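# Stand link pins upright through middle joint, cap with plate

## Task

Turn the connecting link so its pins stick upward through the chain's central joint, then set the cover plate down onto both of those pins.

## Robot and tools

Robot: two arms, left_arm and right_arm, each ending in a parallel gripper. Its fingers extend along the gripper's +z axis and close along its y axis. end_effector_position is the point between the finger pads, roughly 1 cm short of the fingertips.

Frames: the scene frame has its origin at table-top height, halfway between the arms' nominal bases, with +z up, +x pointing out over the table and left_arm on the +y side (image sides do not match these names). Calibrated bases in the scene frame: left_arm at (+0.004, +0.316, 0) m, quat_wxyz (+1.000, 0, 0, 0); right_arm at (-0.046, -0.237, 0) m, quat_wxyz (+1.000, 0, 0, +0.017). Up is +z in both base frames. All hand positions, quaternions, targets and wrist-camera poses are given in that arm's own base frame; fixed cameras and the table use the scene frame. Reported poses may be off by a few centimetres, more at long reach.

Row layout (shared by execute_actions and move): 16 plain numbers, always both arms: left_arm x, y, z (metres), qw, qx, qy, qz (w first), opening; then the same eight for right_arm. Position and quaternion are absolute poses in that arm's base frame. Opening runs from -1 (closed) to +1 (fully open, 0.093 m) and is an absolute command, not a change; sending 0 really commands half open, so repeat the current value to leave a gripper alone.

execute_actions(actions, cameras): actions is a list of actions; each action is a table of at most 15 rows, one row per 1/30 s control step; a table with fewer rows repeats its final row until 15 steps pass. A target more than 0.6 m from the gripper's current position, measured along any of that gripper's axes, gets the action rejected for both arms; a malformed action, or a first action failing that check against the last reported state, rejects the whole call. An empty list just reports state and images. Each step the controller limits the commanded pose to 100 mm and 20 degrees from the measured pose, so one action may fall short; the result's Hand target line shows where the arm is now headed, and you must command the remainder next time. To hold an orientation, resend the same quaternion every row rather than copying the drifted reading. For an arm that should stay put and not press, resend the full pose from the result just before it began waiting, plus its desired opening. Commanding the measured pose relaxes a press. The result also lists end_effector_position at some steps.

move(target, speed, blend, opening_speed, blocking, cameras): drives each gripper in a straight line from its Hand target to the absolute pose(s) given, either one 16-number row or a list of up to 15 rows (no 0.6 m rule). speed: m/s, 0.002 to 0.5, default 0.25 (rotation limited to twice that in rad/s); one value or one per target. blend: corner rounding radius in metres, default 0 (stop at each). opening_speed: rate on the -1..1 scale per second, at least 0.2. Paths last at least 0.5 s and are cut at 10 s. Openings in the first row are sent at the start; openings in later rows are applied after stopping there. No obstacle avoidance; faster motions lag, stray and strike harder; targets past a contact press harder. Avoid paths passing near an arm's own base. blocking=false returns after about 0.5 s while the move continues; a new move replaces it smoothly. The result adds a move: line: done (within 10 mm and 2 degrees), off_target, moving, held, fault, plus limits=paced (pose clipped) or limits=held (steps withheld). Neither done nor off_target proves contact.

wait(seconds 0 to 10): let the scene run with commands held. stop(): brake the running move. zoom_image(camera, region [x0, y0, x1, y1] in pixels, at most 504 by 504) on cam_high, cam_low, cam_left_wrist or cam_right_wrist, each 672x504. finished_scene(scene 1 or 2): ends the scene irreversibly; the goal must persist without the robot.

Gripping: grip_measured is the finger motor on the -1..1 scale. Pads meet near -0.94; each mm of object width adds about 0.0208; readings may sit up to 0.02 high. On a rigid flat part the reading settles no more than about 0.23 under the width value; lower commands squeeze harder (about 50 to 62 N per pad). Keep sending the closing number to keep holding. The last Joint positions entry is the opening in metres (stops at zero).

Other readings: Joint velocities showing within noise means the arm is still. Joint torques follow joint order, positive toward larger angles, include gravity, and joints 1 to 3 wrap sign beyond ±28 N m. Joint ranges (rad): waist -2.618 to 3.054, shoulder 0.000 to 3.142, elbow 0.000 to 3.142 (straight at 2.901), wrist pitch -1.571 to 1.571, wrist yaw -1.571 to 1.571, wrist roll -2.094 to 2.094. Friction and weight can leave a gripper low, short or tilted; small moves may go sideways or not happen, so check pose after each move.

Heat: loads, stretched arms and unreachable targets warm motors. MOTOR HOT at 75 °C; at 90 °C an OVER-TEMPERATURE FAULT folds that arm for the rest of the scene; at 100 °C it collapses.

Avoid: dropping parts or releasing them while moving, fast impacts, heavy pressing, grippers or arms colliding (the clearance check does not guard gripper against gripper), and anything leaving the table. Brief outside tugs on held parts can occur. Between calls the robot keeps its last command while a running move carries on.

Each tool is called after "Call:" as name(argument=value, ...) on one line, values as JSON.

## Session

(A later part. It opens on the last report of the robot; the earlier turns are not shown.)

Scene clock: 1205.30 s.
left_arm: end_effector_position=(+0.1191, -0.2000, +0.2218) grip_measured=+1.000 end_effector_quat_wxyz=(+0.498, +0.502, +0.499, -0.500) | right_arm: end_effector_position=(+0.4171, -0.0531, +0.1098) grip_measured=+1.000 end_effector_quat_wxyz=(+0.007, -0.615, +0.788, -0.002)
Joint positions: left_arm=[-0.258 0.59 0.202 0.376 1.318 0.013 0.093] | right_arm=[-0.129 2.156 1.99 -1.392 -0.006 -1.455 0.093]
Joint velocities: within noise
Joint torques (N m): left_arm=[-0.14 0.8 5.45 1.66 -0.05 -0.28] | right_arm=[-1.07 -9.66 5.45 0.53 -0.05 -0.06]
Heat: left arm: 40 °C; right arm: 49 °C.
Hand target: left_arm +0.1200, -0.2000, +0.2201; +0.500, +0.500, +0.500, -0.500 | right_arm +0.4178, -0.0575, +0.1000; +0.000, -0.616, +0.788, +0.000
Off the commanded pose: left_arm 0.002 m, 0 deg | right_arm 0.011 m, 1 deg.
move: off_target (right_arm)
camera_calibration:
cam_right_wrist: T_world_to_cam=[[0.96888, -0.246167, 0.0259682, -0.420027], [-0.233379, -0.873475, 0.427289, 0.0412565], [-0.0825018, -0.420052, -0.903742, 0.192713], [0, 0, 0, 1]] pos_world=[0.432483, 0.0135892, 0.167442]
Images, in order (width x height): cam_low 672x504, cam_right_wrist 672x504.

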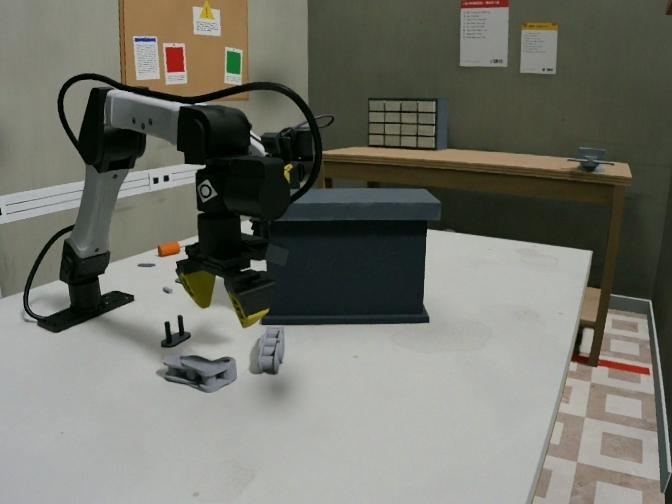

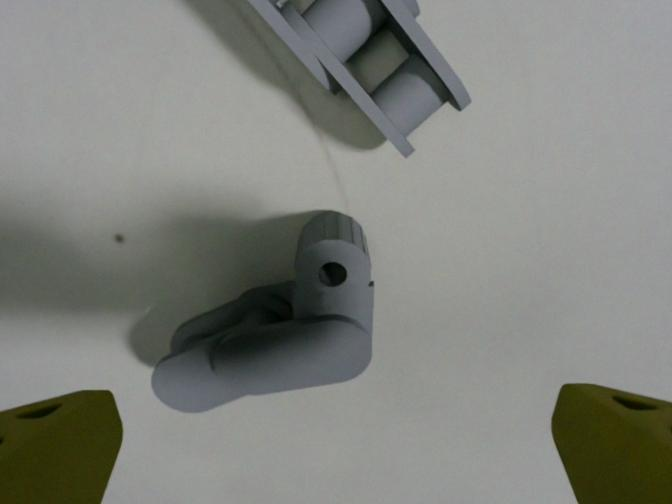

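Call:
move(target=[[0.12,-0.20,0.22,0.5,0.5,0.5,-0.5,1,0.4185,-0.0605,0.05,0,-0.6157,0.788,0,1]], speed=0.12, cameras=["cam_right_wrist"])

Scene clock: 1217.57 s.
left_arm: end_effector_position=(+0.1191, -0.2000, +0.2218) grip_measured=+1.000 end_effector_quat_wxyz=(+0.498, +0.502, +0.499, -0.500) | right_arm: end_effector_position=(+0.4179, -0.0562, +0.0577) grip_measured=+1.000 end_effector_quat_wxyz=(+0.004, -0.616, +0.788, +0.000)
Joint positions: left_arm=[-0.258 0.59 0.202 0.376 1.318 0.013 0.093] | right_arm=[-0.136 2.174 1.812 -1.203 -0.006 -1.462 0.093]
Joint velocities: within noise
Joint torques (N m): left_arm=[-0.13 0.8 5.46 1.67 -0.06 -0.27] | right_arm=[-0.99 -9.98 5.75 0.53 -0.05 -0.09]
Heat: left arm: 40 °C; right arm: 49 °C.
Hand target: left_arm +0.1200, -0.2000, +0.2201; +0.500, +0.500, +0.500, -0.500 | right_arm +0.4184, -0.0605, +0.0500; +0.000, -0.616, +0.788, +0.000
Off the commanded pose: left_arm 0.002 m, 0 deg | right_arm 0.009 m, 0 deg.
move: done
camera_calibration:
cam_right_wrist: T_world_to_cam=[[0.96922, -0.245447, 0.0192063, -0.419876], [-0.229819, -0.874008, 0.428128, 0.0594892], [-0.0882963, -0.419365, -0.903514, 0.14688], [0, 0, 0, 1]] pos_world=[0.433592, 0.0105333, 0.115304]
Images, in order (width x height): cam_right_wrist 672x504.

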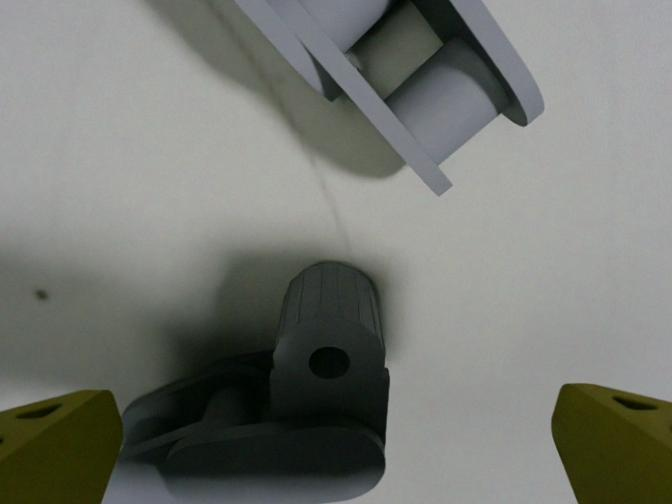

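Call:
move(target=[[0.12,-0.20,0.22,0.5,0.5,0.5,-0.5,1,0.4172,-0.0605,0.0125,0,-0.6157,0.788,0,1],[0.12,-0.20,0.22,0.5,0.5,0.5,-0.5,1,0.4172,-0.0605,0.0125,0,-0.6157,0.788,0,-0.6]], speed=0.1, opening_speed=0.8, cameras=["cam_right_wrist","cam_low"])

Call:
zoom_image(camera="cam_low", region=[130, 270, 330, 420])

Scene clock: 1228.43 s.
left_arm: end_effector_position=(+0.1191, -0.2000, +0.2218) grip_measured=+1.000 end_effector_quat_wxyz=(+0.498, +0.502, +0.499, -0.500) | right_arm: end_effector_position=(+0.4178, -0.0562, +0.0208) grip_measured=-0.480 end_effector_quat_wxyz=(+0.005, -0.616, +0.788, -0.001)
Joint positions: left_arm=[-0.258 0.59 0.202 0.376 1.318 0.013 0.093] | right_arm=[-0.136 2.2 1.705 -1.067 -0.006 -1.463 0.022]
Joint velocities: within noise
Joint torques (N m): left_arm=[-0.14 0.8 5.45 1.67 -0.06 -0.27] | right_arm=[-0.81 -10.09 5.5 0.54 0.01 -0.1]
Heat: left arm: 40 °C; right arm: 48 °C.
Hand target: left_arm +0.1200, -0.2000, +0.2201; +0.500, +0.500, +0.500, -0.500 | right_arm +0.4170, -0.0605, +0.0126; +0.000, -0.616, +0.788, +0.000
Off the commanded pose: left_arm 0.002 m, 0 deg | right_arm 0.009 m, 1 deg.
move: done
camera_calibration:
cam_right_wrist: T_world_to_cam=[[0.969352, -0.2447, 0.021865, -0.419179], [-0.230286, -0.874025, 0.427841, 0.0754887], [-0.085582, -0.419764, -0.903589, 0.112368], [0, 0, 0, 1]] pos_world=[0.433333, 0.0105742, 0.0784028]
Images, in order (width x height): cam_low 672x504, cam_right_wrist 672x504.

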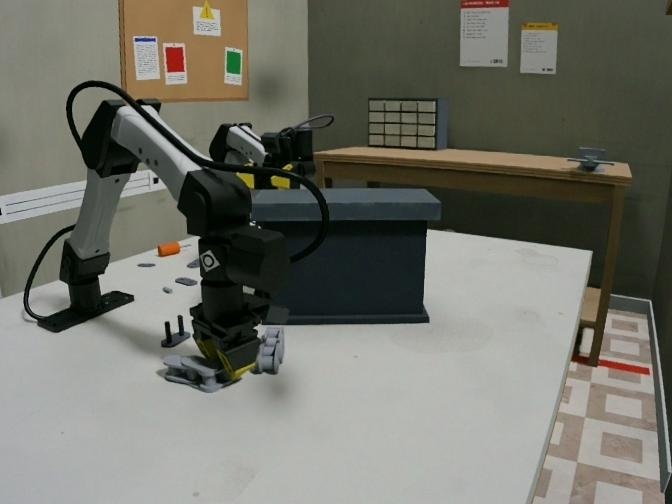

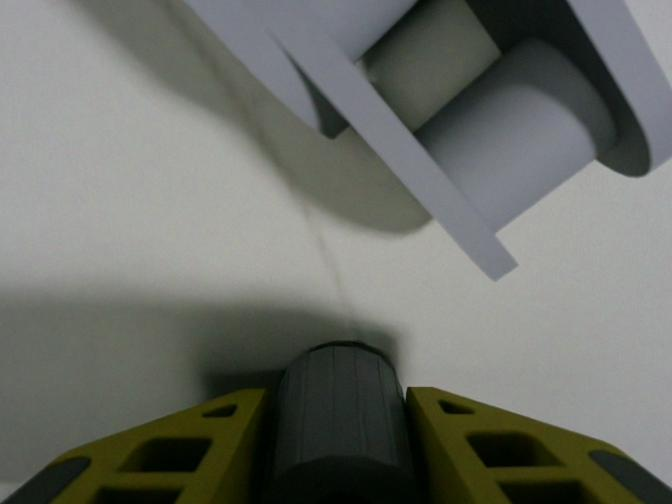

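Scaled by 2.520 from the camera's 672x504 image, which has a finer 960x720 frame.

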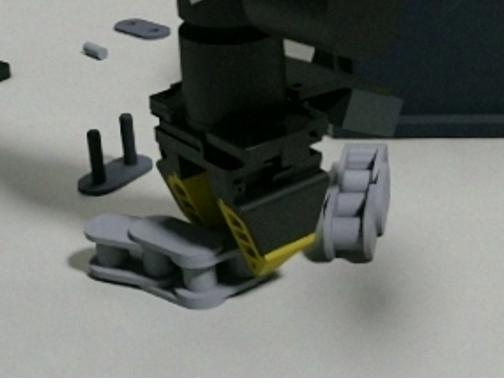

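Call:
move(target=[[0.12,-0.20,0.22,0.5,0.5,0.5,-0.5,1,0.40,-0.055,0.10,0,-0.6157,0.788,0,-0.6],[0.12,-0.20,0.22,0.5,0.5,0.5,-0.5,1,0.2563,-0.0143,0.09,0,-0.7071,0.7071,0,-0.6]], speed=0.15, blend=0.03, cameras=["cam_right_wrist","cam_low"])

Call:
zoom_image(camera="cam_low", region=[90, 250, 290, 400])

Scene clock: 1242.00 s.
left_arm: end_effector_position=(+0.1191, -0.2000, +0.2218) grip_measured=+1.000 end_effector_quat_wxyz=(+0.498, +0.502, +0.499, -0.500) | right_arm: end_effector_position=(+0.2533, -0.0139, +0.0842) grip_measured=-0.482 end_effector_quat_wxyz=(+0.008, +0.703, -0.711, -0.017)
Joint positions: left_arm=[-0.258 0.59 0.202 0.376 1.318 0.013 0.093] | right_arm=[-0.061 1.553 1.109 -1.163 -0.01 -1.62 0.022]
Joint velocities: within noise
Joint torques (N m): left_arm=[-0.14 0.8 5.45 1.67 -0.05 -0.28] | right_arm=[0.43 -8.12 6.02 0.38 0.01 -0.11]
Heat: left arm: 40 °C; right arm: 47 °C.
Hand target: left_arm +0.1200, -0.2000, +0.2201; +0.500, +0.500, +0.500, -0.500 | right_arm +0.2562, -0.0142, +0.0901; +0.000, +0.707, -0.707, +0.000
Off the commanded pose: left_arm 0.002 m, 0 deg | right_arm 0.007 m, 2 deg.
move: done
camera_calibration:
cam_right_wrist: T_world_to_cam=[[0.999653, -0.0157422, -0.0211265, -0.251611], [-0.00529861, -0.905606, 0.424087, -0.00969976], [-0.0258083, -0.423828, -0.905375, 0.158244], [0, 0, 0, 1]] pos_world=[0.255556, 0.0543232, 0.142068]
Images, in order (width x height): cam_low 672x504, cam_right_wrist 672x504.

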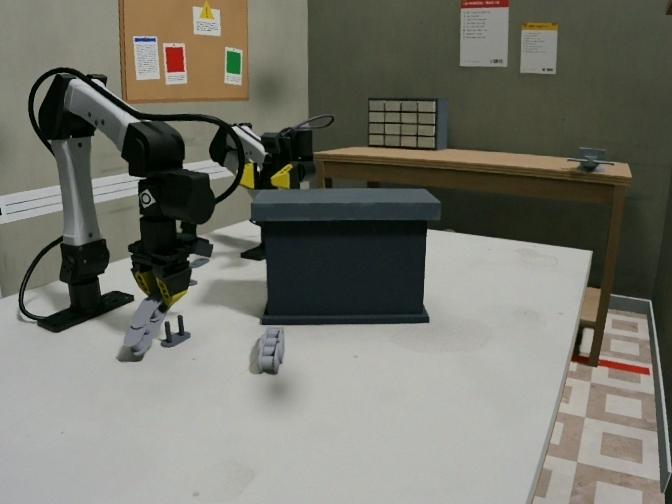

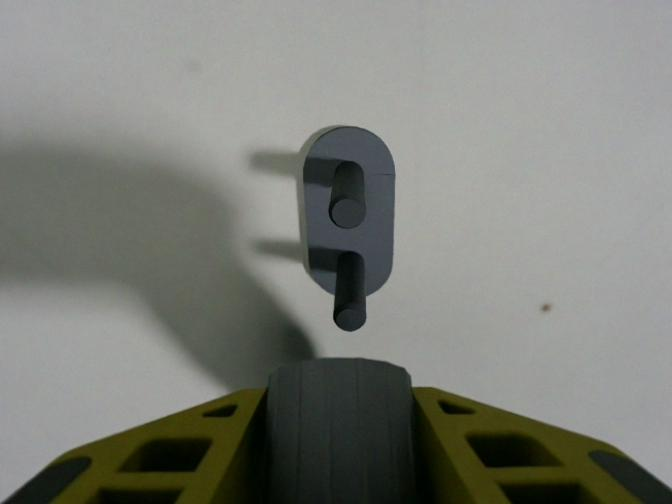

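Scaled by 2.520 from the camera's 672x504 image, which has a finer 960x720 frame.

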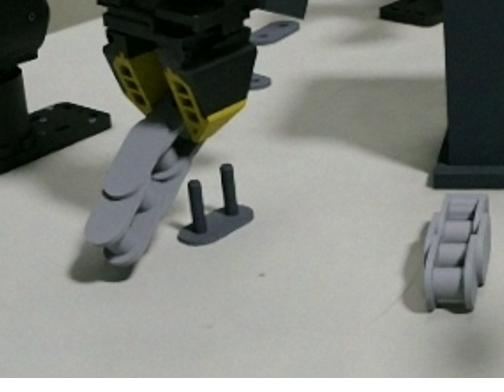

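Call:
move(target=[[0.12,-0.20,0.22,0.5,0.5,0.5,-0.5,1,0.275,-0.09,0.085,0,-0.7071,0.7071,0,-0.6],[0.12,-0.20,0.22,0.5,0.5,0.5,-0.5,1,0.275,-0.09,0.0165,0,-0.7071,0.7071,0,-0.6]], speed=0.1, cameras=["cam_right_wrist","cam_low"])

Call:
zoom_image(camera="cam_low", region=[40, 250, 240, 420])

Scene clock: 1259.97 s.
left_arm: end_effector_position=(+0.1191, -0.2000, +0.2218) grip_measured=+1.000 end_effector_quat_wxyz=(+0.498, +0.502, +0.499, -0.500) | right_arm: end_effector_position=(+0.2729, -0.0860, +0.0214) grip_measured=-0.486 end_effector_quat_wxyz=(-0.003, +0.706, -0.709, -0.006)
Joint positions: left_arm=[-0.258 0.59 0.202 0.376 1.318 0.013 0.093] | right_arm=[-0.312 1.728 1.035 -0.886 -0.012 -1.879 0.022]
Joint velocities: within noise
Joint torques (N m): left_arm=[-0.13 0.8 5.45 1.67 -0.05 -0.27] | right_arm=[-0.8 -5.74 5.11 0.6 0.07 -0.07]
Heat: left arm: 40 °C; right arm: 47 °C.
Hand target: left_arm +0.1200, -0.2000, +0.2201; +0.500, +0.500, +0.500, -0.500 | right_arm +0.2748, -0.0899, +0.0166; +0.000, +0.707, -0.707, +0.000
Off the commanded pose: left_arm 0.002 m, 0 deg | right_arm 0.007 m, 1 deg.
move: done
camera_calibration:
cam_right_wrist: T_world_to_cam=[[0.999922, -0.00781164, 0.00976502, -0.273752], [-0.011204, -0.906463, 0.422137, -0.0466397], [0.00555405, -0.422213, -0.90648, 0.0629826], [0, 0, 0, 1]] pos_world=[0.272859, -0.0178236, 0.079454]
Images, in order (width x height): cam_low 672x504, cam_right_wrist 672x504.

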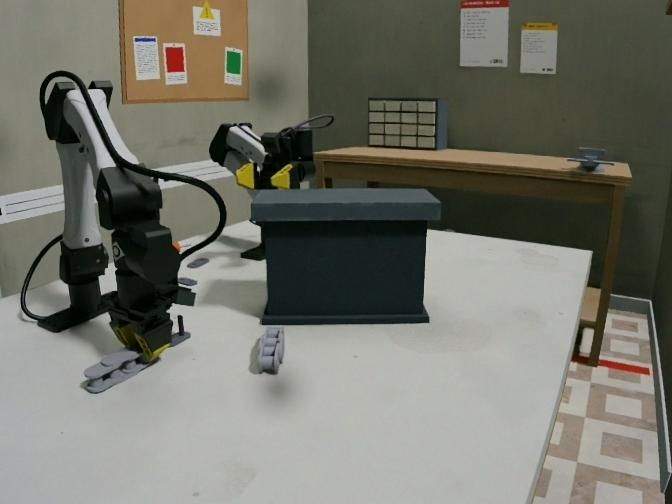

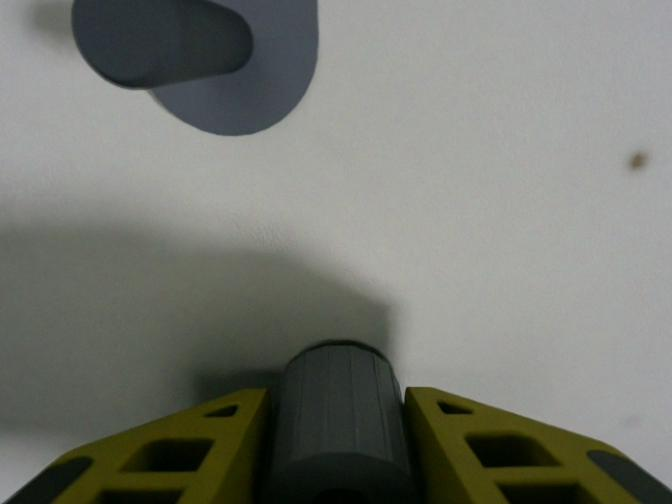

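Scaled by 2.520 from the camera's 672x504 image, which has a finer 960x720 frame.

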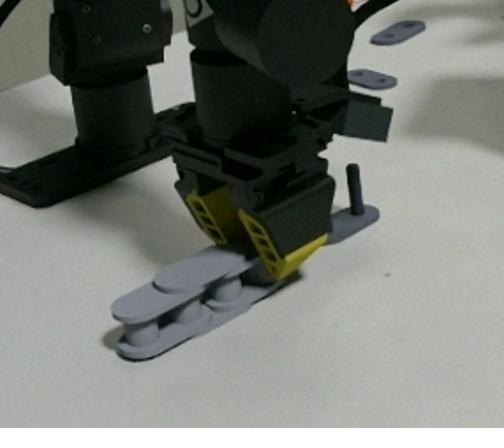

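Call:
move(target=[[0.12,-0.20,0.22,0.5,0.5,0.5,-0.5,1,0.275,-0.09,0.0165,0,-0.7071,0.7071,0,0.2],[0.12,-0.20,0.22,0.5,0.5,0.5,-0.5,1,0.275,-0.09,0.08,0,-0.7071,0.7071,0,0.6],[0.12,-0.20,0.22,0.5,0.5,0.5,-0.5,1,0.272,-0.15,0.12,0,-0.7071,0.7071,0,0.6]], speed=0.15, cameras=["cam_right_wrist","cam_low"])

Scene clock: 1268.67 s.
left_arm: end_effector_position=(+0.1191, -0.2000, +0.2218) grip_measured=+1.000 end_effector_quat_wxyz=(+0.498, +0.502, +0.499, -0.500) | right_arm: end_effector_position=(+0.2732, -0.1482, +0.1203) grip_measured=+0.598 end_effector_quat_wxyz=(-0.006, +0.705, -0.709, +0.007)
Joint positions: left_arm=[-0.258 0.59 0.202 0.376 1.318 0.013 0.093] | right_arm=[-0.502 1.703 1.412 -1.263 -0.008 -2.067 0.074]
Joint velocities: within noise
Joint torques (N m): left_arm=[-0.13 0.8 5.46 1.66 -0.05 -0.27] | right_arm=[-0.57 -6.09 8.02 0.14 0.01 -0.06]
Heat: left arm: 40 °C; right arm: 47 °C.
Hand target: left_arm +0.1200, -0.2000, +0.2201; +0.500, +0.500, +0.500, -0.500 | right_arm +0.2720, -0.1500, +0.1200; +0.000, +0.707, -0.707, +0.000
Off the commanded pose: left_arm 0.002 m, 0 deg | right_arm 0.002 m, 1 deg.
move: done
camera_calibration:
cam_right_wrist: T_world_to_cam=[[0.999404, -0.00902859, 0.0333054, -0.278329], [-0.0226296, -0.900125, 0.435043, -0.142287], [0.0260512, -0.435538, -0.899793, 0.117907], [0, 0, 0, 1]] pos_world=[0.271872, -0.0792362, 0.177263]
Images, in order (width x height): cam_low 672x504, cam_right_wrist 672x504.

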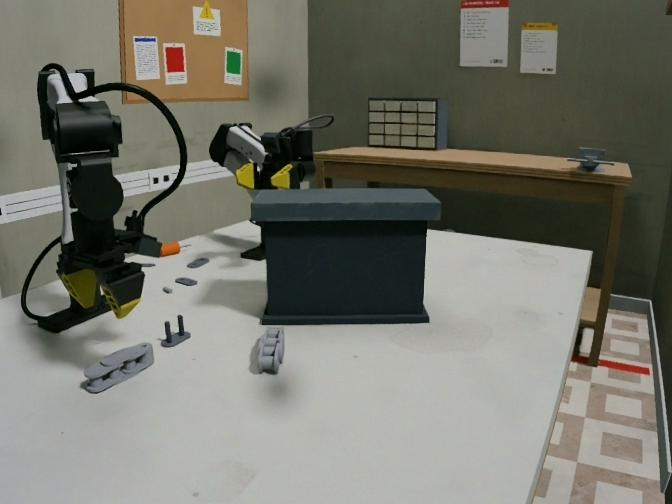

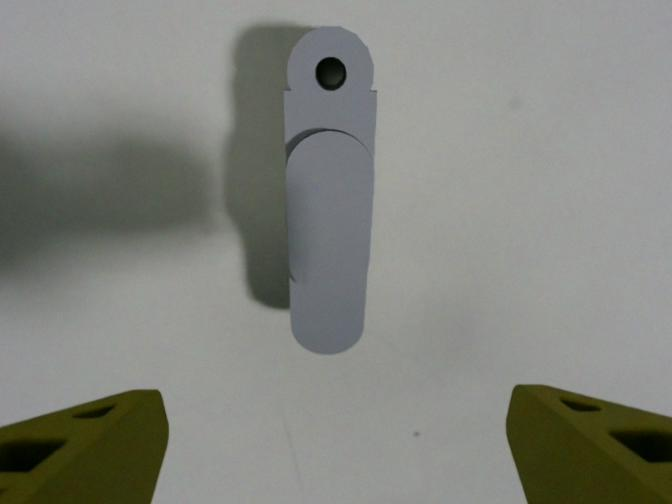

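Call:
move(target=[[0.12,-0.20,0.22,0.5,0.5,0.5,-0.5,1,0.275,-0.139,0.05,0,-0.6978,0.7163,0,0.4],[0.12,-0.20,0.22,0.5,0.5,0.5,-0.5,1,0.275,-0.139,0.016,0,-0.6978,0.7163,0,0.3],[0.12,-0.20,0.22,0.5,0.5,0.5,-0.5,1,0.275,-0.139,0.016,0,-0.6978,0.7163,0,-0.65],[0.12,-0.20,0.22,0.5,0.5,0.5,-0.5,1,0.273,-0.13,0.085,0,-0.6978,0.7163,0,-0.65],[0.12,-0.20,0.22,0.5,0.5,0.5,-0.5,1,0.256,-0.065,0.082,0,-0.6978,0.7163,0,-0.65]], speed=0.12, opening_speed=1, cameras=["cam_right_wrist","cam_low"])

Call:
zoom_image(camera="cam_low", region=[40, 250, 240, 420])

Call:
zoom_image(camera="cam_right_wrist", region=[200, 200, 500, 500])

Scene clock: 1296.37 s.
left_arm: end_effector_position=(+0.1191, -0.2000, +0.2218) grip_measured=+1.000 end_effector_quat_wxyz=(+0.498, +0.502, +0.499, -0.500) | right_arm: end_effector_position=(+0.2581, -0.0659, +0.0749) grip_measured=-0.458 end_effector_quat_wxyz=(+0.001, +0.699, -0.715, -0.008)
Joint positions: left_arm=[-0.258 0.59 0.202 0.376 1.318 0.013 0.093] | right_arm=[-0.254 1.59 1.109 -1.105 -0.006 -1.802 0.023]
Joint velocities: within noise
Joint torques (N m): left_arm=[-0.16 0.8 5.45 1.67 -0.05 -0.27] | right_arm=[-0.12 -8.84 6.12 0.16 -0.07 0.09]
Heat: left arm: 40 °C; right arm: 48 °C.
Hand target: left_arm +0.1200, -0.2000, +0.2201; +0.500, +0.500, +0.500, -0.500 | right_arm +0.2560, -0.0650, +0.0818; +0.000, +0.698, -0.716, +0.000
Off the commanded pose: left_arm 0.002 m, 0 deg | right_arm 0.007 m, 1 deg.
move: done
camera_calibration:
cam_right_wrist: T_world_to_cam=[[0.999661, -0.0260222, 0.000373192, -0.25971], [-0.0237011, -0.904382, 0.426066, -0.0480782], [-0.0107497, -0.42593, -0.904692, 0.12382], [0, 0, 0, 1]] pos_world=[0.259813, 0.00249948, 0.132601]
Images, in order (width x height): cam_low 672x504, cam_right_wrist 672x504.

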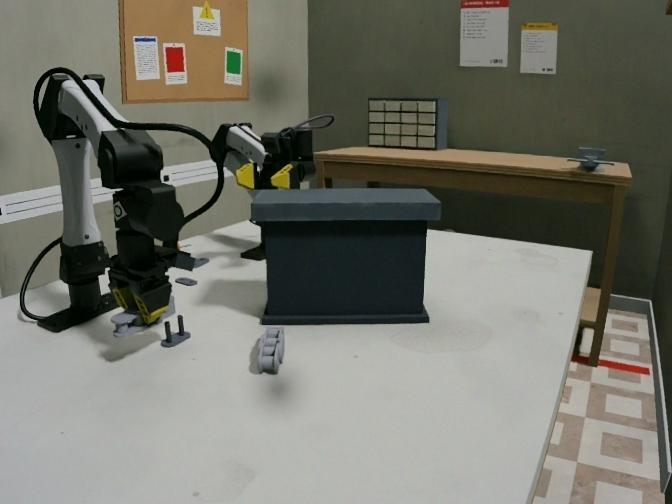

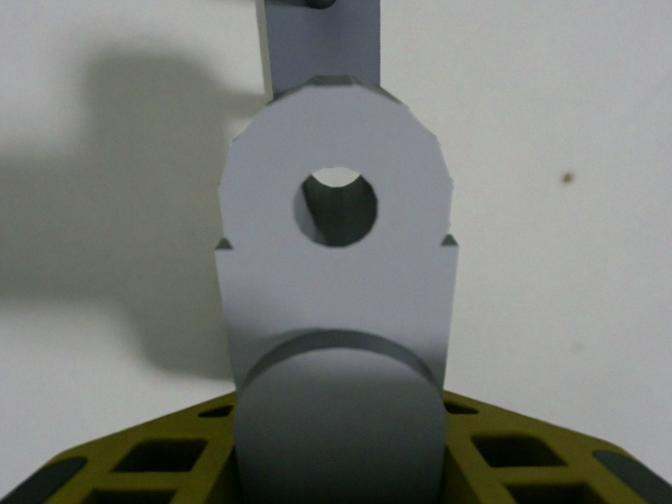

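Scaled by 2.520 from the camera's 672x504 image, which has a finer 960x720 frame.

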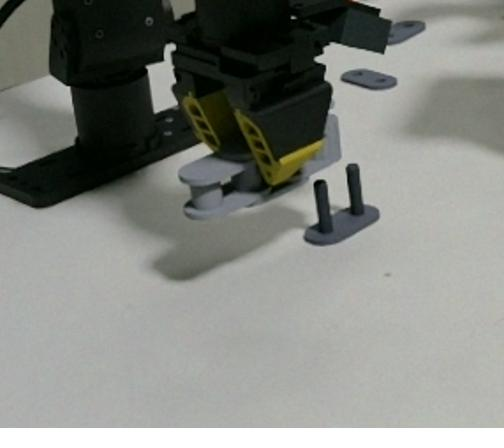

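Scaled by 1.680 from the camera's 672x504 image, which has a finer 960x720 frame.

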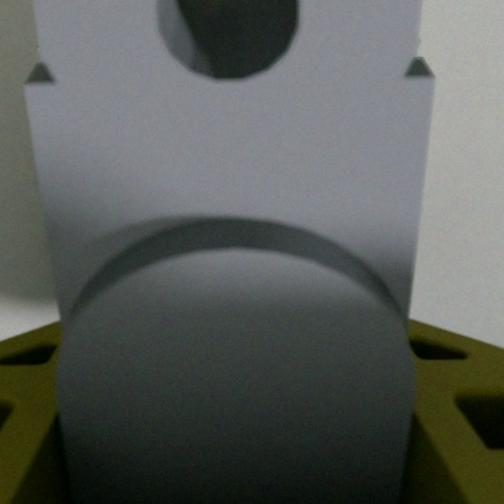

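Call:
move(target=[[0.12,-0.20,0.22,0.5,0.5,0.5,-0.5,1,0.2531,-0.0645,0.0725,0,-0.6978,0.7163,0,-0.65]], speed=0.08, cameras=["cam_right_wrist","cam_low"])

Call:
zoom_image(camera="cam_low", region=[90, 270, 210, 370])

Call:
zoom_image(camera="cam_right_wrist", region=[200, 60, 470, 330])

Scene clock: 1337.37 s.
left_arm: end_effector_position=(+0.1191, -0.2000, +0.2218) grip_measured=+1.000 end_effector_quat_wxyz=(+0.498, +0.502, +0.499, -0.500) | right_arm: end_effector_position=(+0.2491, -0.0635, +0.0652) grip_measured=-0.458 end_effector_quat_wxyz=(+0.009, +0.699, -0.715, -0.020)
Joint positions: left_arm=[-0.258 0.59 0.202 0.376 1.318 0.013 0.093] | right_arm=[-0.254 1.59 1.069 -1.092 -0.006 -1.801 0.023]
Joint velocities: within noise
Joint torques (N m): left_arm=[-0.14 0.8 5.46 1.67 -0.06 -0.27] | right_arm=[-0.02 -9.03 5.97 0.35 -0.05 0.07]
Heat: left arm: 40 °C; right arm: 47 °C.
Hand target: left_arm +0.1200, -0.2000, +0.2201; +0.500, +0.500, +0.500, -0.500 | right_arm +0.2530, -0.0645, +0.0725; +0.000, +0.698, -0.716, +0.000
Off the commanded pose: left_arm 0.002 m, 0 deg | right_arm 0.008 m, 2 deg.
move: done
camera_calibration:
cam_right_wrist: T_world_to_cam=[[0.999295, -0.0266951, -0.0263931, -0.248863], [-0.0131353, -0.907276, 0.42033, -0.04451], [-0.0351666, -0.419687, -0.906987, 0.122608], [0, 0, 0, 1]] pos_world=[0.252415, 0.00443056, 0.123344]
Images, in order (width x height): cam_low 672x504, cam_right_wrist 672x504.

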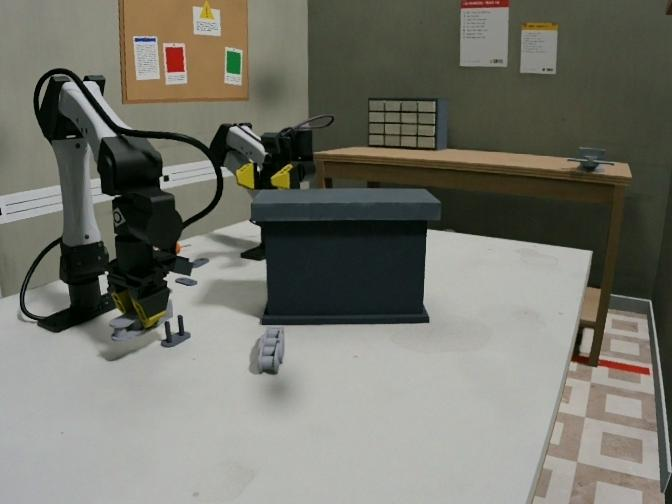

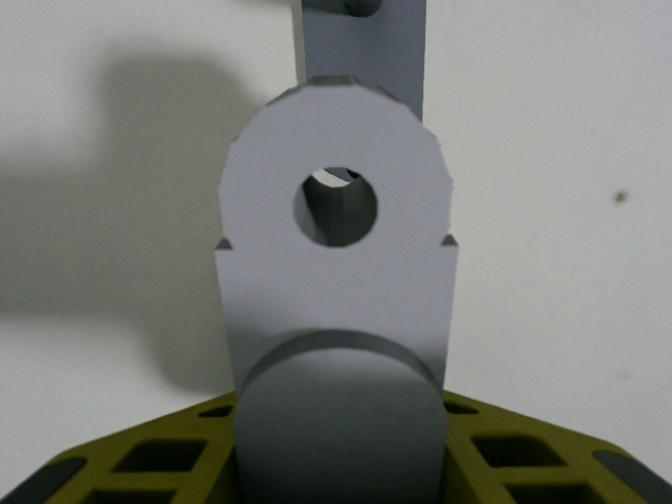

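Scaled by 4.200 from the camera's 672x504 image, which has a finer 960x720 frame.

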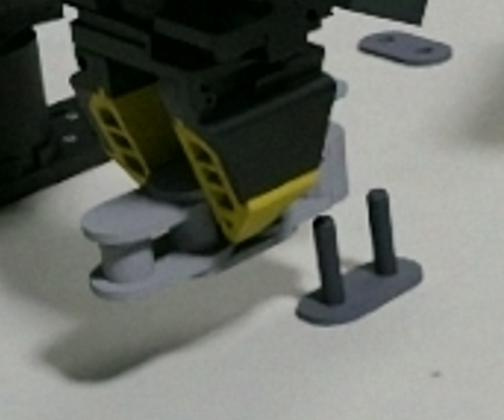

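Scaled by 1.867 from the camera's 672x504 image, which has a finer 960x720 frame.

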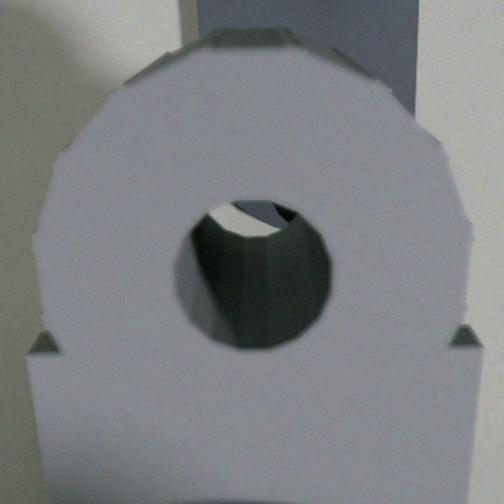

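Call:
move(target=[[0.12,-0.20,0.22,0.5,0.5,0.5,-0.5,1,0.2585,-0.0664,0.0765,0.0072,-0.6978,0.7163,-0.0141,-0.65]], speed=0.08, cameras=["cam_right_wrist"])

Call:
zoom_image(camera="cam_right_wrist", region=[200, 60, 470, 330])

Scene clock: 1355.93 s.
left_arm: end_effector_position=(+0.1191, -0.2000, +0.2218) grip_measured=+1.000 end_effector_quat_wxyz=(+0.498, +0.502, +0.499, -0.500) | right_arm: end_effector_position=(+0.2529, -0.0645, +0.0685) grip_measured=-0.458 end_effector_quat_wxyz=(+0.001, +0.699, -0.715, -0.008)
Joint positions: left_arm=[-0.258 0.59 0.202 0.376 1.318 0.013 0.093] | right_arm=[-0.254 1.576 1.069 -1.079 -0.006 -1.801 0.023]
Joint velocities: within noise
Joint torques (N m): left_arm=[-0.14 0.8 5.45 1.67 -0.05 -0.27] | right_arm=[0.08 -8.54 6.57 0.48 -0.03 0.02]
Heat: left arm: 40 °C; right arm: 47 °C.
Hand target: left_arm +0.1200, -0.2000, +0.2201; +0.500, +0.500, +0.500, -0.500 | right_arm +0.2584, -0.0664, +0.0765; -0.007, +0.698, -0.716, +0.014
Off the commanded pose: left_arm 0.002 m, 0 deg | right_arm 0.010 m, 3 deg.
move: off_target (right_arm)
camera_calibration:
cam_right_wrist: T_world_to_cam=[[0.999641, -0.0267848, 0.000366003, -0.254495], [-0.0243878, -0.904359, 0.426075, -0.0440851], [-0.0110813, -0.425931, -0.904688, 0.118653], [0, 0, 0, 1]] pos_world=[0.254643, 0.00385279, 0.126221]
Images, in order (width x height): cam_right_wrist 672x504.

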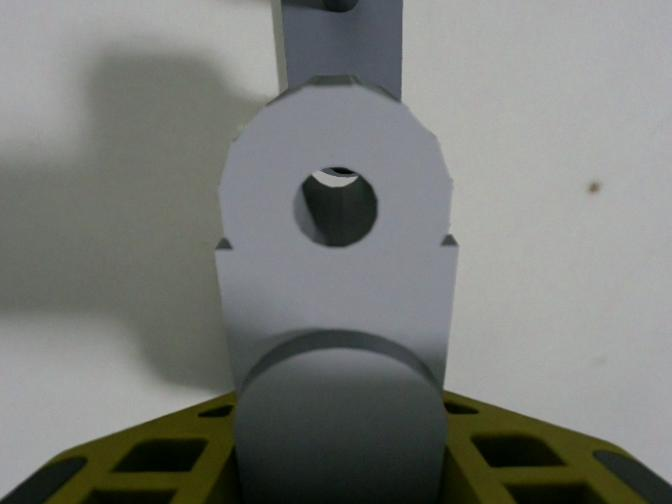

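Scaled by 1.867 from the camera's 672x504 image, which has a finer 960x720 frame.

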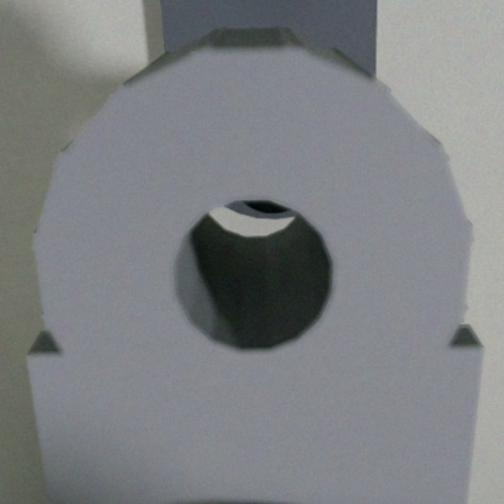

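Call:
move(target=[[0.12,-0.20,0.22,0.5,0.5,0.5,-0.5,1,0.2603,-0.0705,0.0765,0.0072,-0.6978,0.7163,-0.0141,-0.65]], speed=0.08, cameras=["cam_right_wrist"])

Call:
zoom_image(camera="cam_right_wrist", region=[200, 60, 470, 330])

Scene clock: 1375.53 s.
left_arm: end_effector_position=(+0.1191, -0.2000, +0.2218) grip_measured=+1.000 end_effector_quat_wxyz=(+0.498, +0.502, +0.499, -0.500) | right_arm: end_effector_position=(+0.2530, -0.0645, +0.0685) grip_measured=-0.458 end_effector_quat_wxyz=(+0.001, +0.699, -0.715, -0.008)
Joint positions: left_arm=[-0.258 0.59 0.202 0.376 1.318 0.013 0.093] | right_arm=[-0.254 1.576 1.069 -1.078 -0.006 -1.801 0.023]
Joint velocities: within noise
Joint torques (N m): left_arm=[-0.14 0.81 5.46 1.66 -0.05 -0.28] | right_arm=[-1.21 -7.83 7.5 0.5 0.04 -0.04]
Heat: left arm: 40 °C; right arm: 48 °C.
Hand target: left_arm +0.1200, -0.2000, +0.2201; +0.500, +0.500, +0.500, -0.500 | right_arm +0.2600, -0.0704, +0.0766; -0.007, +0.698, -0.716, +0.014
Off the commanded pose: left_arm 0.002 m, 0 deg | right_arm 0.012 m, 3 deg.
move: off_target (right_arm)
camera_calibration:
cam_right_wrist: T_world_to_cam=[[0.999641, -0.0267847, 0.0011094, -0.254726], [-0.0247025, -0.904277, 0.42623, -0.0440472], [-0.0104132, -0.426104, -0.904614, 0.118448], [0, 0, 0, 1]] pos_world=[0.25478, 0.00381744, 0.126206]
Images, in order (width x height): cam_right_wrist 672x504.

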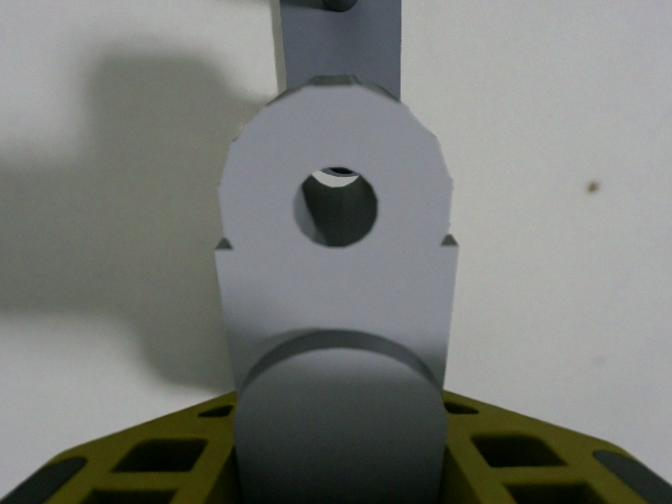

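Scaled by 1.867 from the camera's 672x504 image, which has a finer 960x720 frame.

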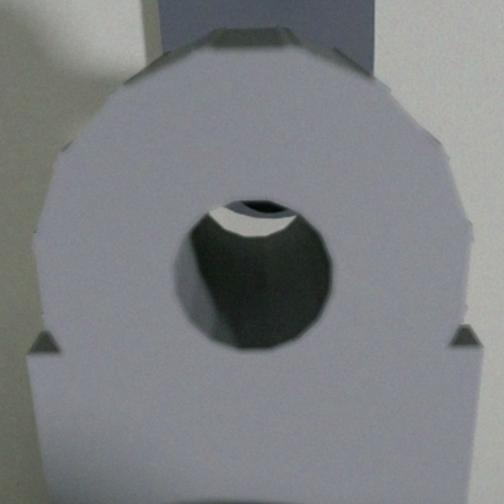

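Call:
move(target=[[0.12,-0.20,0.22,0.5,0.5,0.5,-0.5,1,0.273,-0.13,0.085,0,-0.6978,0.7163,0,-0.65],[0.12,-0.20,0.22,0.5,0.5,0.5,-0.5,1,0.2528,-0.0665,0.0765,0.0,-0.6978,0.7163,0.0,-0.65]], speed=0.1, cameras=["cam_right_wrist"])

Call:
zoom_image(camera="cam_right_wrist", region=[200, 60, 470, 330])

Scene clock: 1393.87 s.
left_arm: end_effector_position=(+0.1191, -0.2000, +0.2218) grip_measured=+1.000 end_effector_quat_wxyz=(+0.498, +0.502, +0.499, -0.500) | right_arm: end_effector_position=(+0.2493, -0.0663, +0.0698) grip_measured=-0.458 end_effector_quat_wxyz=(+0.008, +0.699, -0.715, -0.018)
Joint positions: left_arm=[-0.258 0.59 0.202 0.376 1.318 0.013 0.093] | right_arm=[-0.262 1.585 1.082 -1.107 -0.004 -1.811 0.023]
Joint velocities: within noise
Joint torques (N m): left_arm=[-0.14 0.8 5.46 1.67 -0.05 -0.27] | right_arm=[0.09 -8.65 6.12 0.33 -0.05 0.11]
Heat: left arm: 40 °C; right arm: 48 °C.
Hand target: left_arm +0.1200, -0.2000, +0.2201; +0.500, +0.500, +0.500, -0.500 | right_arm +0.2528, -0.0665, +0.0765; +0.000, +0.698, -0.716, +0.000
Off the commanded pose: left_arm 0.002 m, 0 deg | right_arm 0.008 m, 2 deg.
move: done
camera_calibration:
cam_right_wrist: T_world_to_cam=[[0.999415, -0.0259209, -0.0223293, -0.249271], [-0.0140475, -0.906016, 0.42301, -0.0488504], [-0.0311956, -0.422449, -0.90585, 0.124376], [0, 0, 0, 1]] pos_world=[0.252319, 0.00182191, 0.127764]
Images, in order (width x height): cam_right_wrist 672x504.

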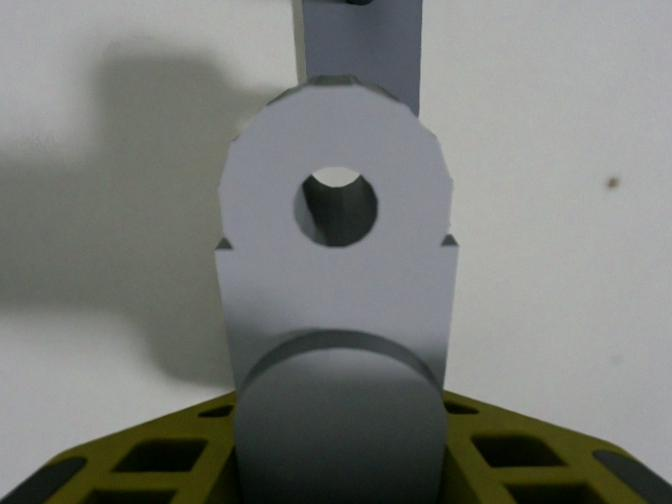

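Scaled by 1.867 from the camera's 672x504 image, which has a finer 960x720 frame.

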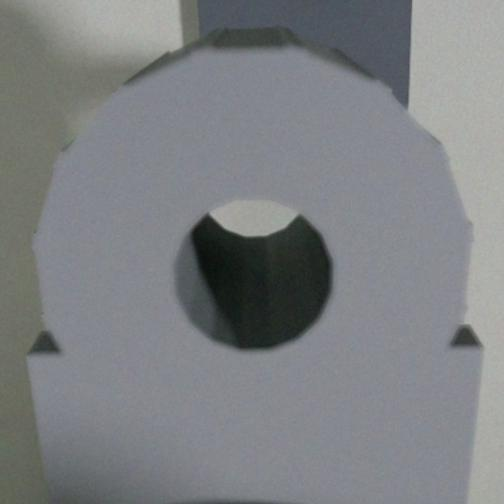

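Call:
move(target=[[0.12,-0.20,0.22,0.5,0.5,0.5,-0.5,1,0.273,-0.13,0.085,0,-0.6978,0.7163,0,-0.65],[0.12,-0.20,0.22,0.5,0.5,0.5,-0.5,1,0.2545,-0.0658,0.0765,0.0098,-0.6978,0.7163,-0.0193,-0.65]], speed=0.1, cameras=["cam_right_wrist"])

Call:
zoom_image(camera="cam_right_wrist", region=[200, 60, 470, 330])

Scene clock: 1404.60 s.
left_arm: end_effector_position=(+0.1191, -0.2000, +0.2218) grip_measured=+1.000 end_effector_quat_wxyz=(+0.498, +0.502, +0.499, -0.500) | right_arm: end_effector_position=(+0.2500, -0.0651, +0.0700) grip_measured=-0.458 end_effector_quat_wxyz=(-0.001, +0.699, -0.715, +0.000)
Joint positions: left_arm=[-0.258 0.59 0.202 0.376 1.318 0.013 0.093] | right_arm=[-0.256 1.55 1.049 -1.069 -0.003 -1.804 0.023]
Joint velocities: within noise
Joint torques (N m): left_arm=[-0.14 0.81 5.45 1.67 -0.05 -0.27] | right_arm=[0.1 -8.29 6.04 0.51 -0.02 0.06]
Heat: left arm: 40 °C; right arm: 47 °C.
Hand target: left_arm +0.1200, -0.2000, +0.2201; +0.500, +0.500, +0.500, -0.500 | right_arm +0.2544, -0.0657, +0.0765; -0.010, +0.698, -0.716, +0.019
Off the commanded pose: left_arm 0.002 m, 0 deg | right_arm 0.008 m, 2 deg.
move: done
camera_calibration:
cam_right_wrist: T_world_to_cam=[[0.999532, -0.0263189, 0.0155832, -0.252639], [-0.0304701, -0.901176, 0.432381, -0.0440142], [0.0026634, -0.432654, -0.901556, 0.115639], [0, 0, 0, 1]] pos_world=[0.250872, 0.00371778, 0.127223]
Images, in order (width x height): cam_right_wrist 672x504.

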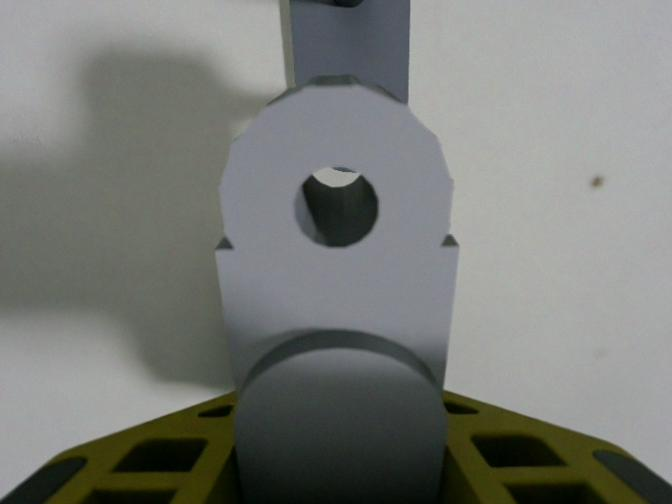

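Scaled by 1.867 from the camera's 672x504 image, which has a finer 960x720 frame.

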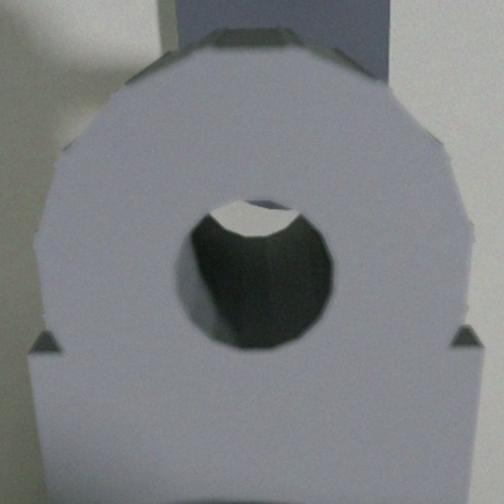

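Call:
move(target=[[0.12,-0.20,0.22,0.5,0.5,0.5,-0.5,1,0.277,-0.13,0.085,0,-0.6978,0.7163,0,-0.65],[0.12,-0.20,0.22,0.5,0.5,0.5,-0.5,1,0.2590,-0.0670,0.0745,0.0098,-0.6978,0.7163,-0.0193,-0.65]], speed=0.1, cameras=["cam_right_wrist"])

Call:
zoom_image(camera="cam_right_wrist", region=[200, 60, 470, 330])

Scene clock: 1418.03 s.
left_arm: end_effector_position=(+0.1191, -0.2000, +0.2218) grip_measured=+1.000 end_effector_quat_wxyz=(+0.498, +0.502, +0.499, -0.500) | right_arm: end_effector_position=(+0.2543, -0.0663, +0.0677) grip_measured=-0.458 end_effector_quat_wxyz=(-0.001, +0.699, -0.715, +0.000)
Joint positions: left_arm=[-0.258 0.59 0.202 0.376 1.318 0.013 0.093] | right_arm=[-0.256 1.57 1.059 -1.06 -0.002 -1.804 0.023]
Joint velocities: within noise
Joint torques (N m): left_arm=[-0.14 0.79 5.45 1.67 -0.05 -0.27] | right_arm=[0.32 -8.76 6.01 0.5 -0.04 0.05]
Heat: left arm: 40 °C; right arm: 47 °C.
Hand target: left_arm +0.1200, -0.2000, +0.2201; +0.500, +0.500, +0.500, -0.500 | right_arm +0.2589, -0.0670, +0.0745; -0.010, +0.698, -0.716, +0.019
Off the commanded pose: left_arm 0.002 m, 0 deg | right_arm 0.008 m, 2 deg.
move: done
camera_calibration:
cam_right_wrist: T_world_to_cam=[[0.999546, -0.026311, 0.0146665, -0.256917], [-0.0300674, -0.90094, 0.4329, -0.0441706], [0.00182359, -0.433145, -0.901323, 0.113203], [0, 0, 0, 1]] pos_world=[0.255266, 0.00247846, 0.124922]
Images, in order (width x height): cam_right_wrist 672x504.

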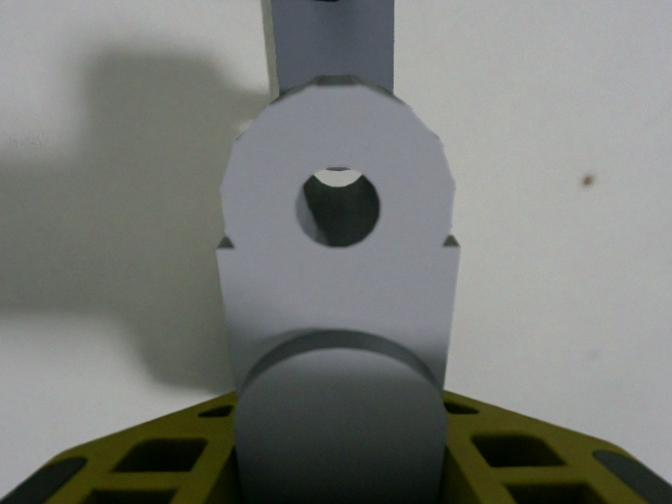

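Scaled by 1.867 from the camera's 672x504 image, which has a finer 960x720 frame.

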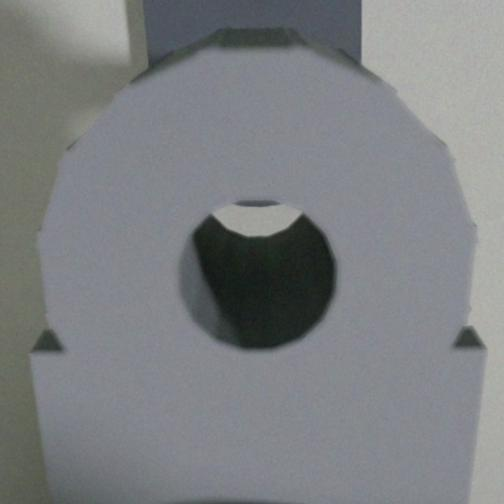

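Call:
move(target=[[0.12,-0.20,0.22,0.5,0.5,0.5,-0.5,1,0.2600,-0.0671,0.0605,0.0098,-0.6978,0.7163,-0.0193,-0.65]], speed=0.05, cameras=["cam_right_wrist","cam_low"])

Call:
zoom_image(camera="cam_right_wrist", region=[200, 0, 470, 270])

Call:
zoom_image(camera="cam_low", region=[90, 270, 210, 370])

Scene clock: 1443.10 s.
left_arm: end_effector_position=(+0.1191, -0.2000, +0.2218) grip_measured=+1.000 end_effector_quat_wxyz=(+0.498, +0.502, +0.499, -0.500) | right_arm: end_effector_position=(+0.2553, -0.0666, +0.0582) grip_measured=-0.458 end_effector_quat_wxyz=(-0.005, +0.699, -0.716, +0.006)
Joint positions: left_arm=[-0.258 0.59 0.202 0.376 1.318 0.013 0.093] | right_arm=[-0.256 1.57 1.02 -1.005 -0.002 -1.803 0.023]
Joint velocities: within noise
Joint torques (N m): left_arm=[-0.14 0.79 5.45 1.67 -0.06 -0.28] | right_arm=[0.39 -6.71 5.94 0.56 -0.02 0.07]
Heat: left arm: 40 °C; right arm: 46 °C.
Hand target: left_arm +0.1200, -0.2000, +0.2201; +0.500, +0.500, +0.500, -0.500 | right_arm +0.2599, -0.0671, +0.0606; -0.010, +0.698, -0.716, +0.019
Off the commanded pose: left_arm 0.002 m, 0 deg | right_arm 0.005 m, 2 deg.
move: done
camera_calibration:
cam_right_wrist: T_world_to_cam=[[0.999178, -0.0273665, 0.029893, -0.258573], [-0.0376703, -0.899183, 0.435949, -0.0383832], [0.0149488, -0.436717, -0.899475, 0.100868], [0, 0, 0, 1]] pos_world=[0.255407, 0.00246108, 0.115191]
Images, in order (width x height): cam_low 672x504, cam_right_wrist 672x504.

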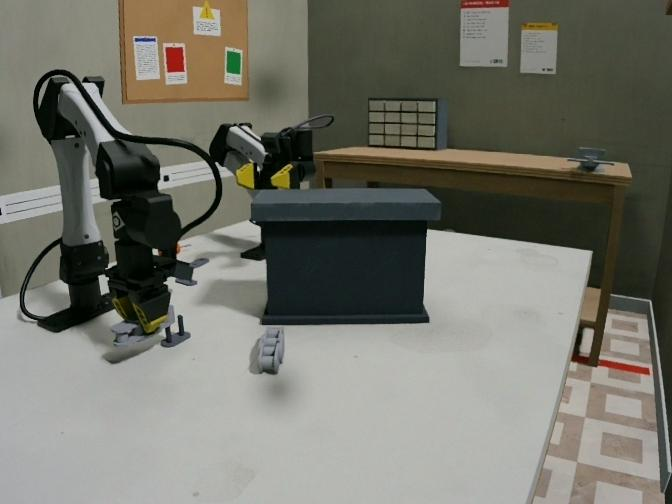

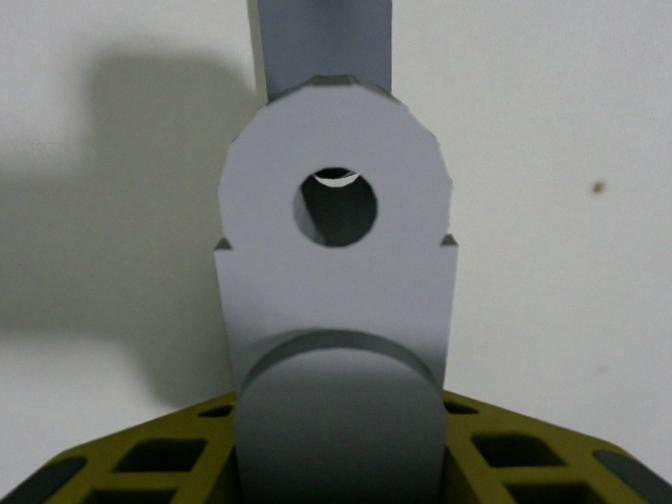

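Scaled by 1.867 from the camera's 672x504 image, which has a finer 960x720 frame.

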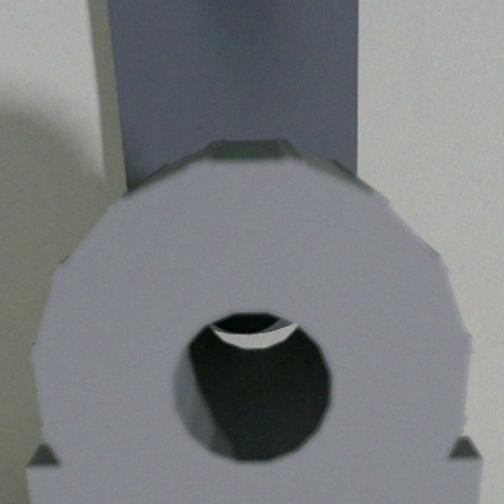

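Scaled by 4.200 from the camera's 672x504 image, which has a finer 960x720 frame.

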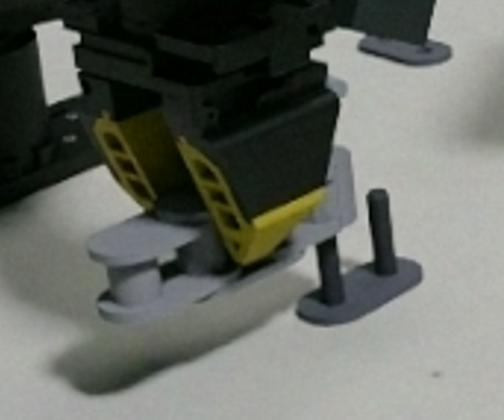

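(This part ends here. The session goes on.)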